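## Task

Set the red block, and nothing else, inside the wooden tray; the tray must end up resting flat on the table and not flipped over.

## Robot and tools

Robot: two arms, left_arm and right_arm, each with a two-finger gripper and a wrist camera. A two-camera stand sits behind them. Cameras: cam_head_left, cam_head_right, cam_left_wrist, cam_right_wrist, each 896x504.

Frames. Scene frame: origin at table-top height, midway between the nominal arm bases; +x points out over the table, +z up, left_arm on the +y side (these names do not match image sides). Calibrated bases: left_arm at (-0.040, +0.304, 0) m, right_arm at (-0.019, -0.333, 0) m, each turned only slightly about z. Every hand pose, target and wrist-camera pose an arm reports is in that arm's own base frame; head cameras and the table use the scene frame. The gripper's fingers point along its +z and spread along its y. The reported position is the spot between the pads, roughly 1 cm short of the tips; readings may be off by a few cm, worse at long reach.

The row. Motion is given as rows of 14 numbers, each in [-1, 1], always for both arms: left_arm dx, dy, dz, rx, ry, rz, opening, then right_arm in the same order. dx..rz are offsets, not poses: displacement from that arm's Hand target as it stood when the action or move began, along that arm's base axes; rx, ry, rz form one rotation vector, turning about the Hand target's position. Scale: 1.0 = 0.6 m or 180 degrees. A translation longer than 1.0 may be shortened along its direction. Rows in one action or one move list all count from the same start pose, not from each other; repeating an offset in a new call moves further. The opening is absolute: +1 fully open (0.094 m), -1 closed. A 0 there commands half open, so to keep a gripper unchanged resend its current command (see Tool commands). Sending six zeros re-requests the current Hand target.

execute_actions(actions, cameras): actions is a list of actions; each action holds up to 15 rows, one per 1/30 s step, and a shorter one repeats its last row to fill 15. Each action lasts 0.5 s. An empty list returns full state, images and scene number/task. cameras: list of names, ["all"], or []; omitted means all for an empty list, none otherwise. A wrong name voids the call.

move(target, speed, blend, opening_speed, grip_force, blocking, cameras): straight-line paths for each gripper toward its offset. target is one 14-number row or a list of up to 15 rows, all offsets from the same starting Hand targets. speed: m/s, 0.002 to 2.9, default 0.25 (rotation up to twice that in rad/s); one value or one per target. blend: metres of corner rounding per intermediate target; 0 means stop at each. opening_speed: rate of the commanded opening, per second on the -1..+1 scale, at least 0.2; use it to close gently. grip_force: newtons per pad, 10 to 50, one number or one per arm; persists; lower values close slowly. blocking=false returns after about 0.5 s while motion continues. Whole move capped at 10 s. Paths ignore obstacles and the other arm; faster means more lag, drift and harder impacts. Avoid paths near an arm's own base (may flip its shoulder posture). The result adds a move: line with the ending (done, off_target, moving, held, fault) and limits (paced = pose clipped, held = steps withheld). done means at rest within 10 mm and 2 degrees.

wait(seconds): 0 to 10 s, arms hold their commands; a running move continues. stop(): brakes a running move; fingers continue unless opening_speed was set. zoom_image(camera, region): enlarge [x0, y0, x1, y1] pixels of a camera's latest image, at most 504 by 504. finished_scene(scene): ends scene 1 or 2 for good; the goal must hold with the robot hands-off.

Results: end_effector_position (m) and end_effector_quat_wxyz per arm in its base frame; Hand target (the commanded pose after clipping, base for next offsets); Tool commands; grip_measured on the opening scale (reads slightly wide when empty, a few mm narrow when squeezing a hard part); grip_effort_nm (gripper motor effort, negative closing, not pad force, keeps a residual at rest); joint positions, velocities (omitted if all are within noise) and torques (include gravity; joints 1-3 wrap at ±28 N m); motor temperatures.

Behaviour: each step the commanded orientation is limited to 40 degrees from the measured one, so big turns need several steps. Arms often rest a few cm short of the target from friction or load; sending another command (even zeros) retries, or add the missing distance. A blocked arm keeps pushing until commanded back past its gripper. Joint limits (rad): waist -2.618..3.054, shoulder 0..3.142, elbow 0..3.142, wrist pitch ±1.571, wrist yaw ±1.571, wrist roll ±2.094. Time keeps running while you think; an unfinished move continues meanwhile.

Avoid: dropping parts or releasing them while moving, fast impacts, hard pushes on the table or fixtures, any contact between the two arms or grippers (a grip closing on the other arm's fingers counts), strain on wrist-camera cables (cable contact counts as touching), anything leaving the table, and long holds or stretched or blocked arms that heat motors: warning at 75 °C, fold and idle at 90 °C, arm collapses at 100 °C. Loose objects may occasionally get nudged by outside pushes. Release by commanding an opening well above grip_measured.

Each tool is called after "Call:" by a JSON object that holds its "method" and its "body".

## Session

Call:
{"method": "execute_actions", "body": {"actions": []}}

Call:
{"method": "zoom_image", "body": {"camera": "cam_head_left", "region": [230, 140, 580, 340]}}

Scene clock: 0.00 s.
left_arm: end_effector_position=(+0.3856, +0.0138, +0.1522) grip_measured=+1.000 grip_effort_nm=n/a end_effector_quat_wxyz=(+0.699, -0.060, +0.712, +0.018) | right_arm: end_effector_position=(+0.3629, -0.0373, +0.1574) grip_measured=+1.000 grip_effort_nm=n/a end_effector_quat_wxyz=(+0.714, +0.077, +0.695, -0.048)
Joint positions: left_arm=[-0.033 1.579 0.237 1.322 -0.143 -0.063 0.094] | right_arm=[-0.036 1.547 0.15 1.42 0.141 0.04 0.094]
Joint velocities: within noise
Joint torques (N m): no reading
Motor temperatures (°C): left_arm=[17 22 19 18 15 16 17] | right_arm=[15 17 23 16 14 15 18]
Heat: left arm: 22 °C; right arm: 23 °C.
Hand target: left_arm +0.3861, +0.0138, +0.1510; +0.697, -0.060, +0.714, +0.018 | right_arm +0.3635, -0.0373, +0.1569; +0.712, +0.076, +0.696, -0.048
Tool commands: left_gripper/opening=+1.0 right_gripper/opening=+1.0

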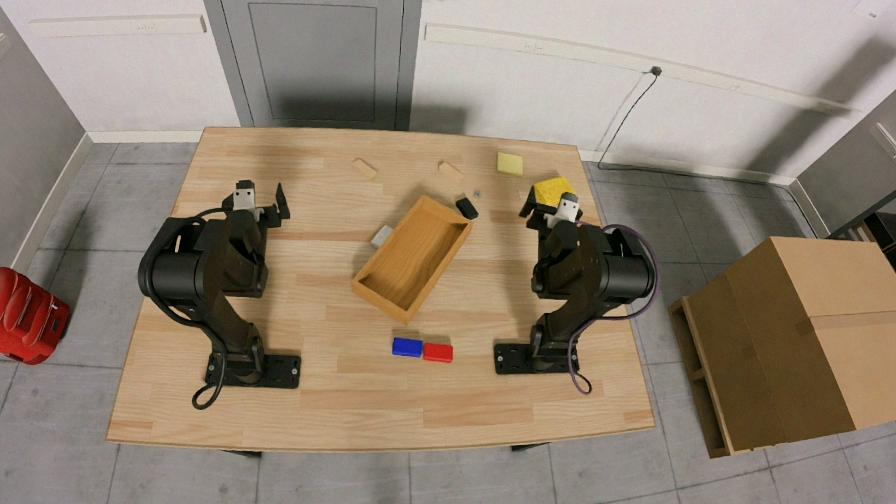

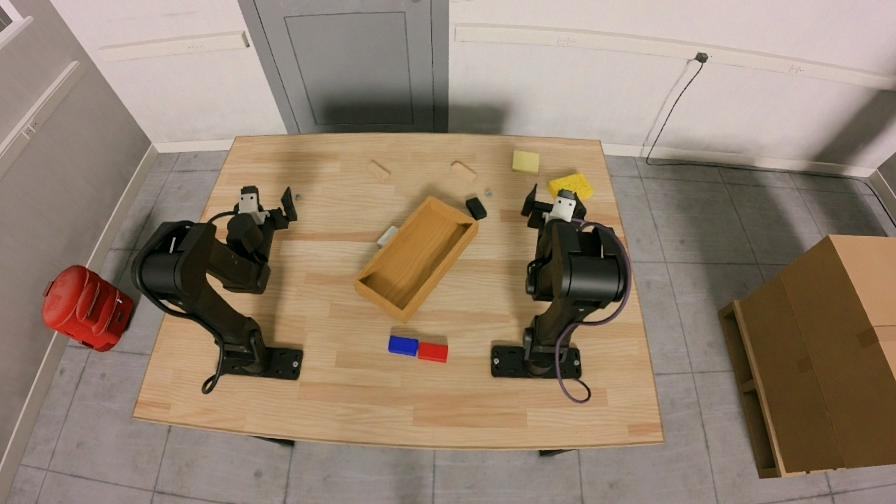

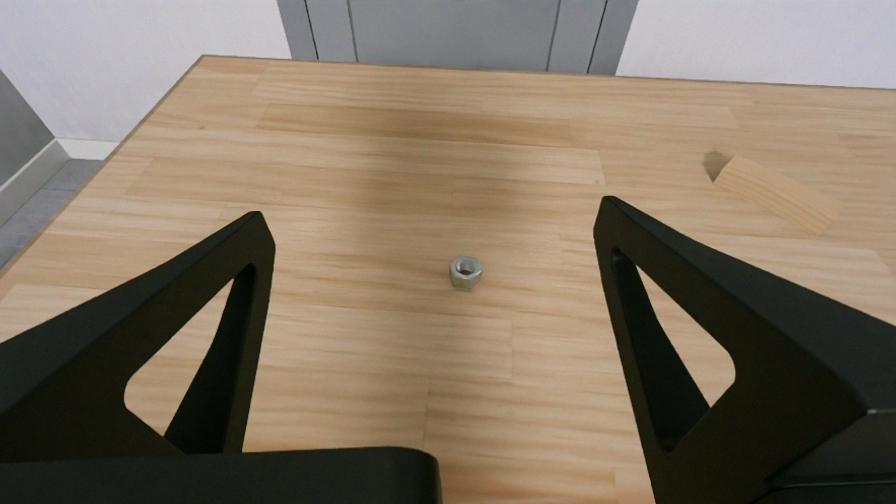

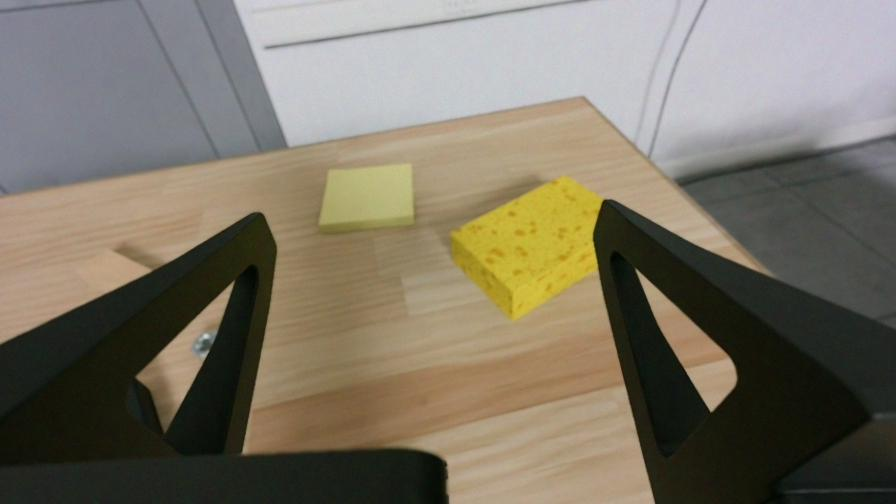

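Scaled by 1.440 from the camera's 896x504 image, which has a finer 1280x720 frame.

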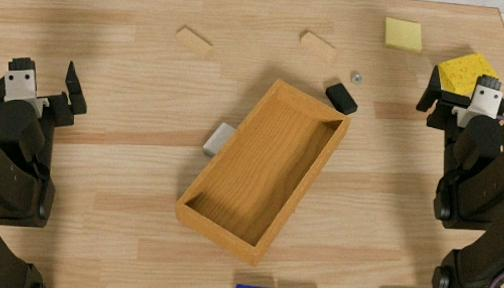

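Call:
{"method": "zoom_image", "body": {"camera": "cam_head_left", "region": [370, 310, 482, 373]}}

Call:
{"method": "zoom_image", "body": {"camera": "cam_head_right", "region": [370, 310, 482, 373]}}

Scaled by 4.500 from the camera's 896x504 image, which has a finer 1280x720 frame.

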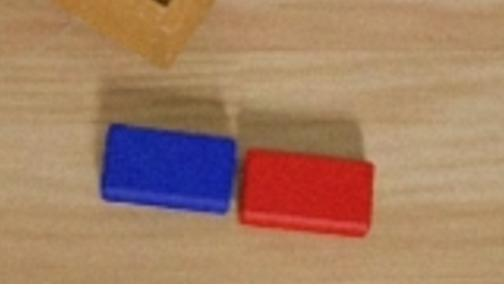

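Scaled by 4.500 from the camera's 896x504 image, which has a finer 1280x720 frame.

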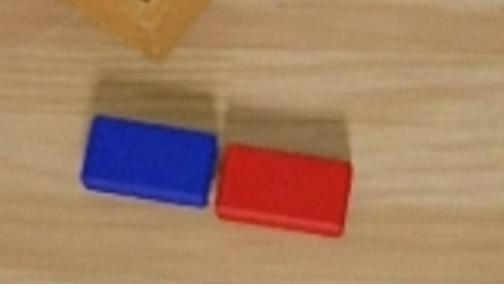

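Call:
{"method": "move", "body": {"target": [[-0.1268, -0.3563, 0.015, 0.1602, 0.4782, -0.2174, 0.5, 0,0,0,0,0,0,1.0],[-0.551, -0.7047, -0.0183, 0.3957, 0.3839, -0.4475, 0.5, 0,0,0,0,0,0,1.0]], "speed": [0.45, 0.4], "blend": [0.06, 0], "cameras": ["cam_head_left", "cam_head_right", "cam_left_wrist"]}}

Scene clock: 71.77 s.
left_arm: end_effector_position=(+0.0532, -0.4059, +0.1417) grip_measured=+0.502 grip_effort_nm=-0.09 end_effector_quat_wxyz=(+0.004, +0.737, +0.676, +0.001) | right_arm: end_effector_position=(+0.3629, -0.0373, +0.1574) grip_measured=+1.000 grip_effort_nm=0.03 end_effector_quat_wxyz=(+0.714, +0.077, +0.695, -0.048)
Joint positions: left_arm=[-1.445 2.134 2.095 -1.526 -0.005 0.211 0.071] | right_arm=[-0.036 1.547 0.15 1.42 0.141 0.04 0.094]
Joint torques (N m): left_arm=[0.28 -8.51 8.7 0.46 0.05 -0.01] | right_arm=[0.01 -3.62 4.37 1.75 0.01 0.01]
Motor temperatures (°C): left_arm=[16 23 21 24 15 16 16] | right_arm=[15 17 23 21 14 15 18]
Heat: left arm: 24 °C; right arm: 23 °C.
Hand target: left_arm +0.0555, -0.4090, +0.1400; +0.000, +0.735, +0.678, +0.000 | right_arm +0.3635, -0.0373, +0.1569; +0.712, +0.076, +0.696, -0.048
Off the commanded pose: left_arm 0.004 m, 1 deg | right_arm 0.001 m, 0 deg.
move: done
Images, in order (width x height): cam_head_left 896x504, cam_head_right 896x504, cam_left_wrist 896x504.

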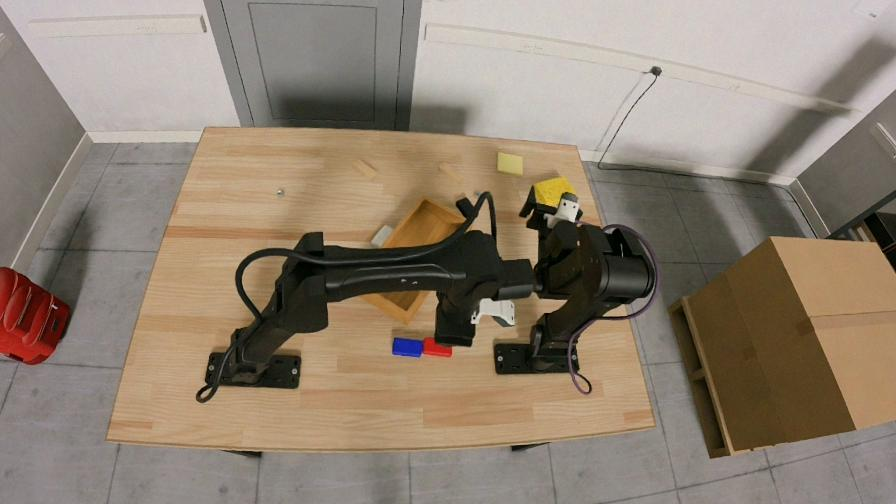

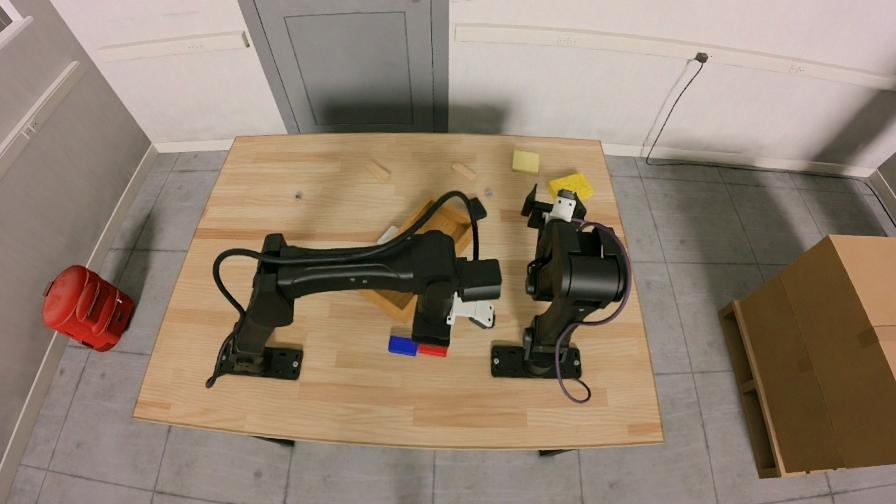

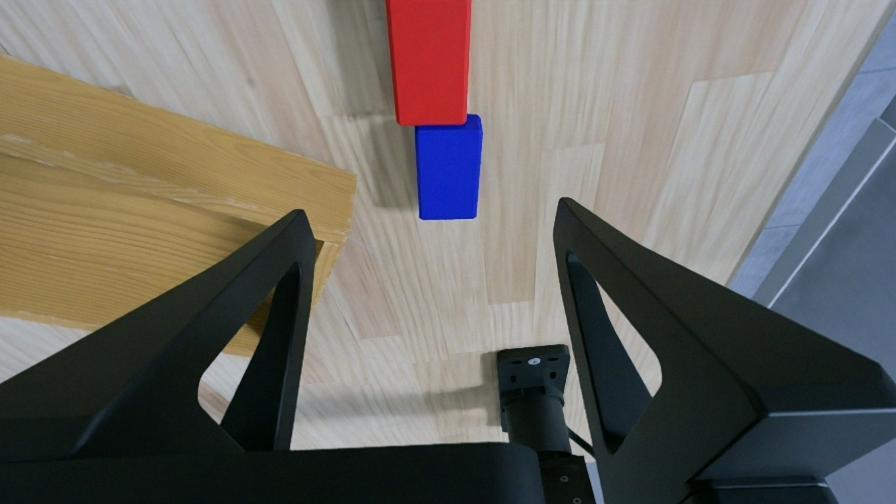

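Call:
{"method": "move", "body": {"target": [[0.0025, 0.015, -0.17, 0, 0, 0.0055, 0.4, 0,0,0,0,0,0,1.0],[0.0025, 0.015, -0.2067, 0, 0, 0.0055, 0.4, 0,0,0,0,0,0,1.0]], "speed": [0.2, 0.12], "blend": [0.01, 0], "cameras": ["cam_left_wrist"]}}

Scene clock: 102.27 s.
left_arm: end_effector_position=(+0.0550, -0.4037, +0.0251) grip_measured=+0.402 grip_effort_nm=-0.09 end_effector_quat_wxyz=(+0.008, +0.734, +0.679, -0.003) | right_arm: end_effector_position=(+0.3629, -0.0373, +0.1574) grip_measured=+1.000 grip_effort_nm=0.04 end_effector_quat_wxyz=(+0.714, +0.077, +0.695, -0.048)
Joint positions: left_arm=[-1.44 2.131 1.623 -1.047 -0.005 0.209 0.066] | right_arm=[-0.036 1.547 0.15 1.42 0.141 0.04 0.094]
Joint torques (N m): left_arm=[0.51 -8.88 5 0.64 0.1 -0.11] | right_arm=[0.01 -3.62 4.36 1.75 0 0.01]
Heat: left arm: 25 °C; right arm: 23 °C.
Hand target: left_arm +0.0568, -0.4000, +0.0160; +0.000, +0.730, +0.684, +0.000 | right_arm +0.3635, -0.0373, +0.1569; +0.712, +0.076, +0.696, -0.048
Off the commanded pose: left_arm 0.010 m, 1 deg | right_arm 0.001 m, 0 deg.
move: done
Images, in order (width x height): cam_left_wrist 896x504.

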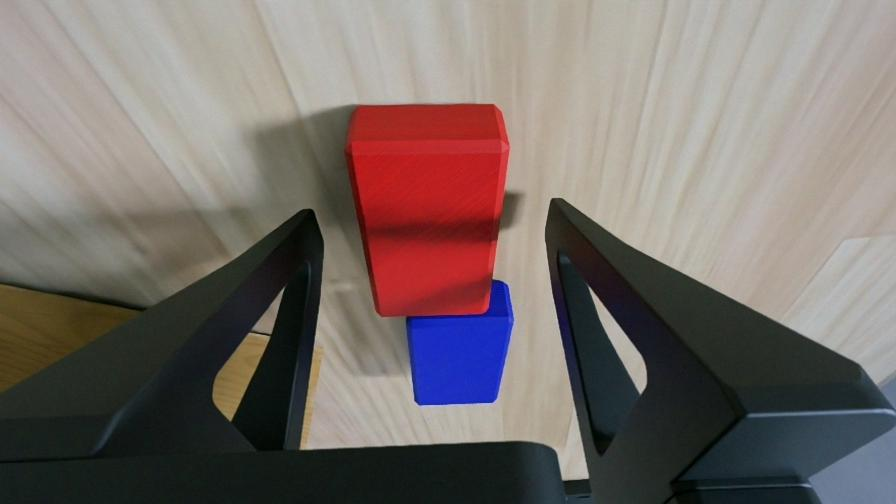

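Call:
{"method": "move", "body": {"target": [[0, 0, -0.0117, 0, 0, 0, 0.4, 0,0,0,0,0,0,1.0],[0, 0, -0.0117, 0, 0, 0, -0.45, 0,0,0,0,0,0,1.0],[0, 0, 0.15, 0, 0, 0, -0.45, 0,0,0,0,0,0,1.0],[0.3903, 0.075, 0.19, 0, 0, 0, -0.45, 0,0,0,0,0,0,1.0]], "speed": [0.08, 0.08, 0.15, 0.22], "blend": [0, 0, 0.02, 0], "opening_speed": 1.0, "cameras": ["cam_left_wrist", "cam_head_left", "cam_head_right"]}}

Scene clock: 167.50 s.
left_arm: end_effector_position=(+0.2926, -0.3505, +0.1339) grip_measured=-0.258 grip_effort_nm=-1.03 end_effector_quat_wxyz=(+0.033, +0.725, +0.688, +0.000) | right_arm: end_effector_position=(+0.3629, -0.0373, +0.1574) grip_measured=+1.000 grip_effort_nm=0.04 end_effector_quat_wxyz=(+0.714, +0.077, +0.695, -0.048)
Joint positions: left_arm=[-0.879 2.312 2.356 -1.549 -0.005 0.744 0.035] | right_arm=[-0.036 1.547 0.15 1.42 0.141 0.04 0.094]
Joint torques (N m): left_arm=[-0.62 -9.66 8.62 0.49 0.05 0] | right_arm=[-0.01 -3.63 4.37 1.75 0.01 0.01]
Motor temperatures (°C): left_arm=[16 26 21 19 15 15 16] | right_arm=[15 17 23 23 14 15 18]
Heat: left arm: 26 °C; right arm: 23 °C.
Hand target: left_arm +0.2911, -0.3550, +0.1301; +0.000, +0.730, +0.684, +0.000 | right_arm +0.3635, -0.0373, +0.1569; +0.712, +0.076, +0.696, -0.048
Off the commanded pose: left_arm 0.006 m, 4 deg | right_arm 0.001 m, 0 deg.
joint sent to its limit (left arm) — joint 4 (wrist pitch), lower limit. The joint targets are off in orientation, not in position.
move: off_target (left_arm); target 2's new opening was sent with left_arm's hand 0.013 m and 2 deg from that target
Images, in order (width x height): cam_head_left 896x504, cam_head_right 896x504, cam_left_wrist 896x504.

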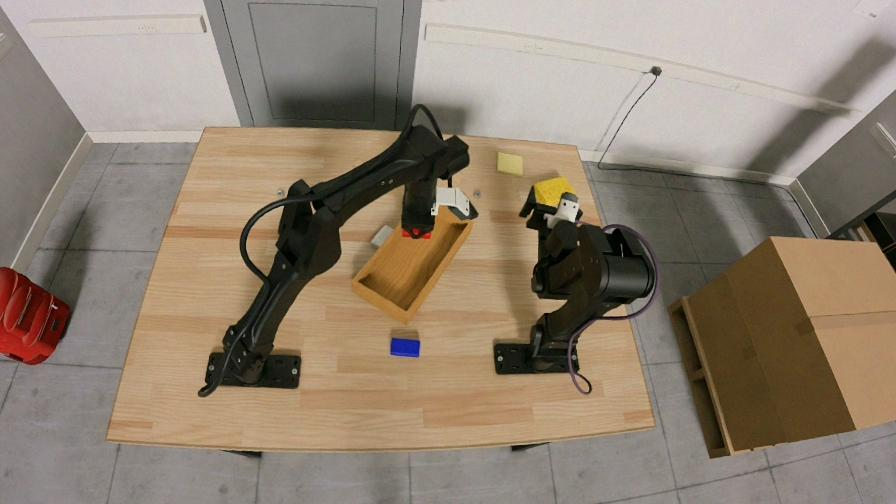

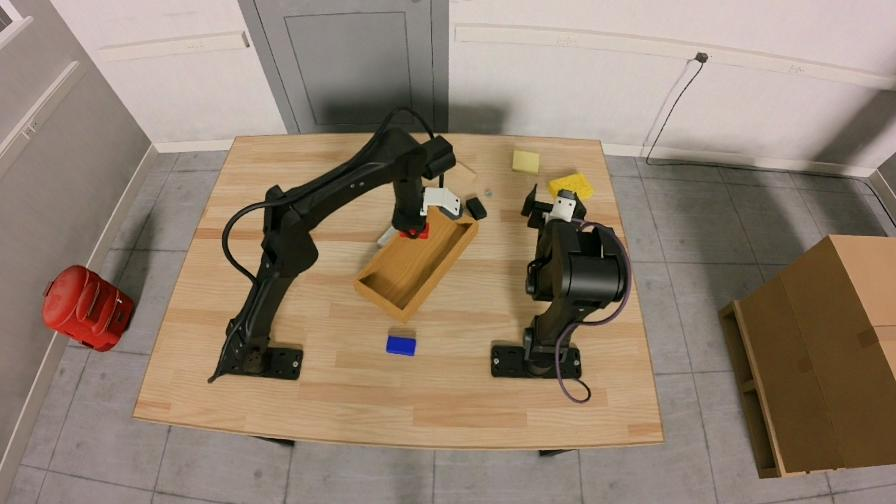

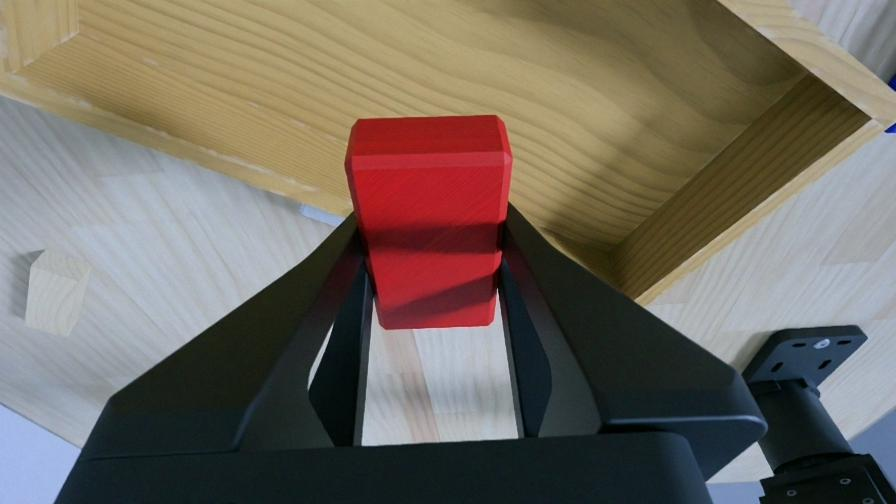

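Call:
{"method": "move", "body": {"target": [[0, 0, -0.1333, 0, 0, 0, -0.45, 0,0,0,0,0,0,1.0],[0, 0, -0.1835, 0, 0, 0, -0.45, 0,0,0,0,0,0,1.0]], "speed": [0.18, 0.08], "blend": [0.01, 0], "cameras": ["cam_left_wrist", "cam_head_left"]}}

Scene clock: 217.77 s.
left_arm: end_effector_position=(+0.2963, -0.3550, +0.0343) grip_measured=-0.258 grip_effort_nm=-1.04 end_effector_quat_wxyz=(+0.014, +0.726, +0.688, +0.001) | right_arm: end_effector_position=(+0.3629, -0.0373, +0.1574) grip_measured=+1.000 grip_effort_nm=0.04 end_effector_quat_wxyz=(+0.714, +0.077, +0.695, -0.048)
Joint positions: left_arm=[-0.879 2.344 2.013 -1.212 -0.005 0.745 0.035] | right_arm=[-0.036 1.547 0.15 1.42 0.141 0.04 0.094]
Joint torques (N m): left_arm=[-0.73 -9.81 5.24 0.66 0.08 0.03] | right_arm=[0.02 -3.63 4.36 1.74 0.01 0.01]
Motor temperatures (°C): left_arm=[16 31 23 19 15 15 18] | right_arm=[15 17 23 24 14 15 18]
Heat: left arm: 31 °C; right arm: 24 °C.
Hand target: left_arm +0.2911, -0.3550, +0.0199; +0.000, +0.730, +0.684, +0.000 | right_arm +0.3635, -0.0373, +0.1569; +0.712, +0.076, +0.696, -0.048
Off the commanded pose: left_arm 0.015 m, 2 deg | right_arm 0.001 m, 0 deg.
move: off_target (left_arm)
Images, in order (width x height): cam_head_left 896x504, cam_left_wrist 896x504.

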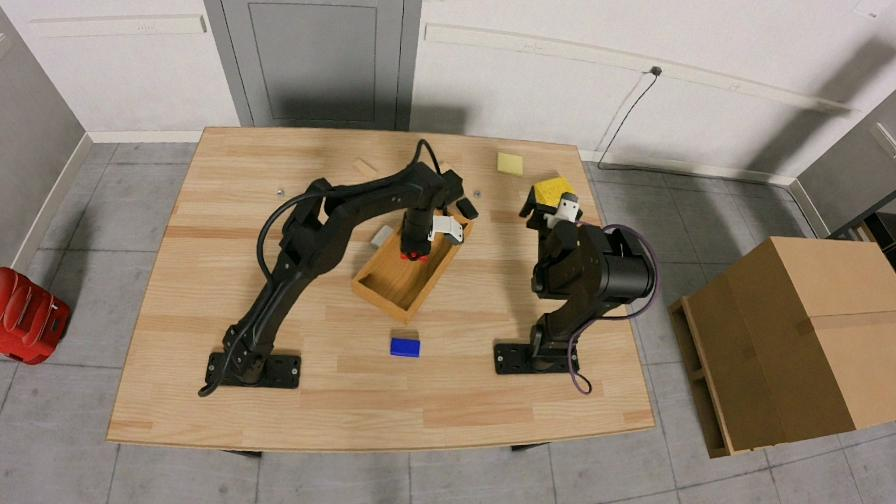

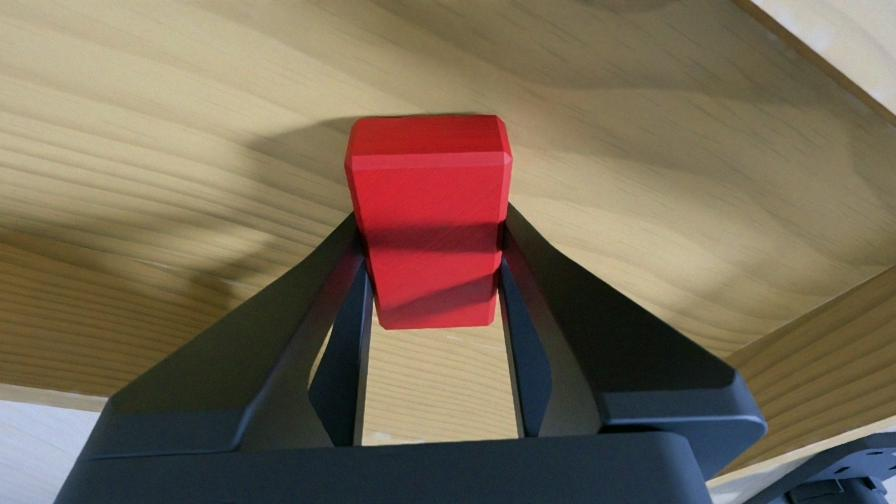

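Call:
{"method": "move", "body": {"target": [[0, 0, -0.0117, 0, 0, 0, -0.45, 0,0,0,0,0,0,1.0],[0.0048, 0, 0.0118, 0, 0, 0, -0.45, 0,0,0,0,0,0,1.0],[0.0048, 0, 0.0118, 0, 0, 0, 0.06, 0,0,0,0,0,0,1.0],[0.0048, 0, 0.1335, 0, 0, 0, 0.06, 0,0,0,0,0,0,1.0],[-0.0685, 0.275, 0.2502, 0, 0, 0, 0.06, 0,0,0,0,0,0,1.0]], "speed": [0.04, 0.05, 0.06, 0.1, 0.25], "blend": [0, 0, 0, 0.02, 0], "opening_speed": 0.7, "cameras": ["cam_head_left", "cam_head_right"]}}

Scene clock: 243.33 s.
left_arm: end_effector_position=(+0.2549, -0.1939, +0.1708) grip_measured=+0.058 grip_effort_nm=0.08 end_effector_quat_wxyz=(+0.006, +0.728, +0.685, +0.003) | right_arm: end_effector_position=(+0.3629, -0.0373, +0.1574) grip_measured=+1.000 grip_effort_nm=0.03 end_effector_quat_wxyz=(+0.714, +0.077, +0.695, -0.048)
Joint positions: left_arm=[-0.656 1.756 1.689 -1.49 -0.005 0.976 0.05] | right_arm=[-0.036 1.547 0.15 1.42 0.141 0.04 0.094]
Joint torques (N m): left_arm=[0.2 -8.08 4.96 0.46 0.07 -0.01] | right_arm=[0.02 -3.62 4.36 1.75 0.01 0.01]
Heat: left arm: 30 °C; right arm: 24 °C.
Hand target: left_arm +0.2499, -0.1900, +0.1700; +0.000, +0.730, +0.684, +0.000 | right_arm +0.3635, -0.0373, +0.1569; +0.712, +0.076, +0.696, -0.048
Off the commanded pose: left_arm 0.006 m, 1 deg | right_arm 0.001 m, 0 deg.
move: done
Images, in order (width x height): cam_head_left 896x504, cam_head_right 896x504.

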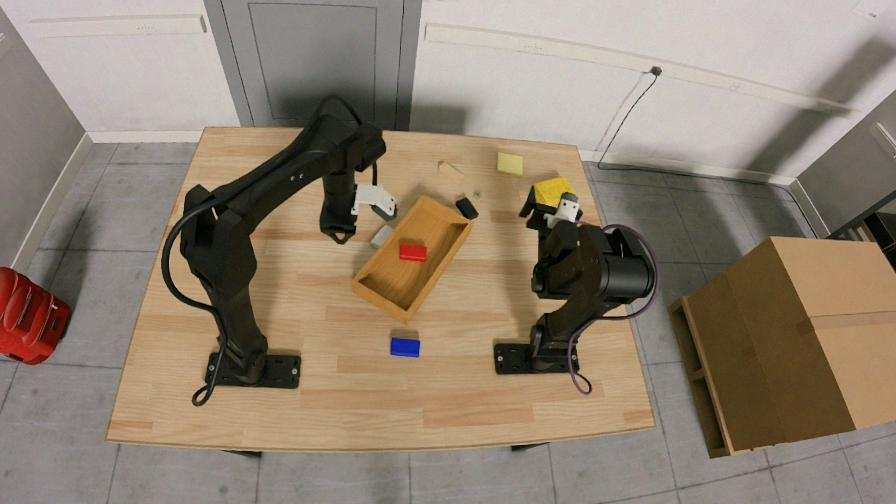

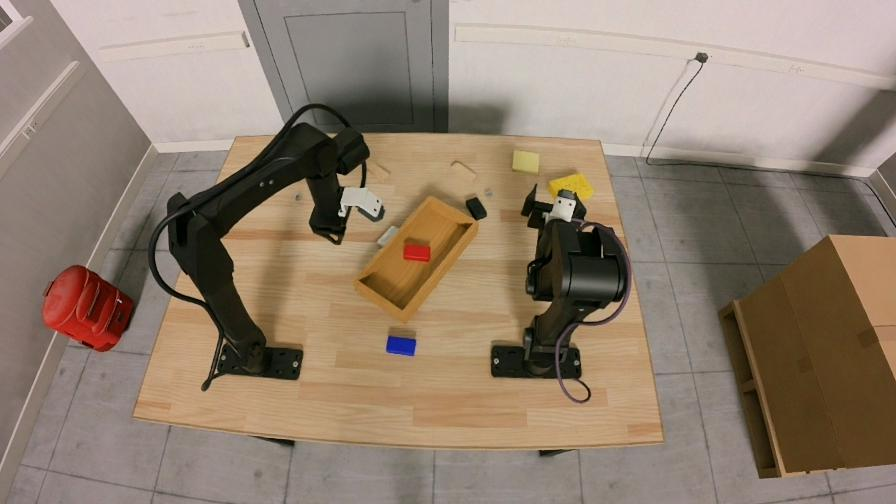

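Call:
{"method": "finished_scene", "body": {"scene": 2}}

The scene is finished: the task was done.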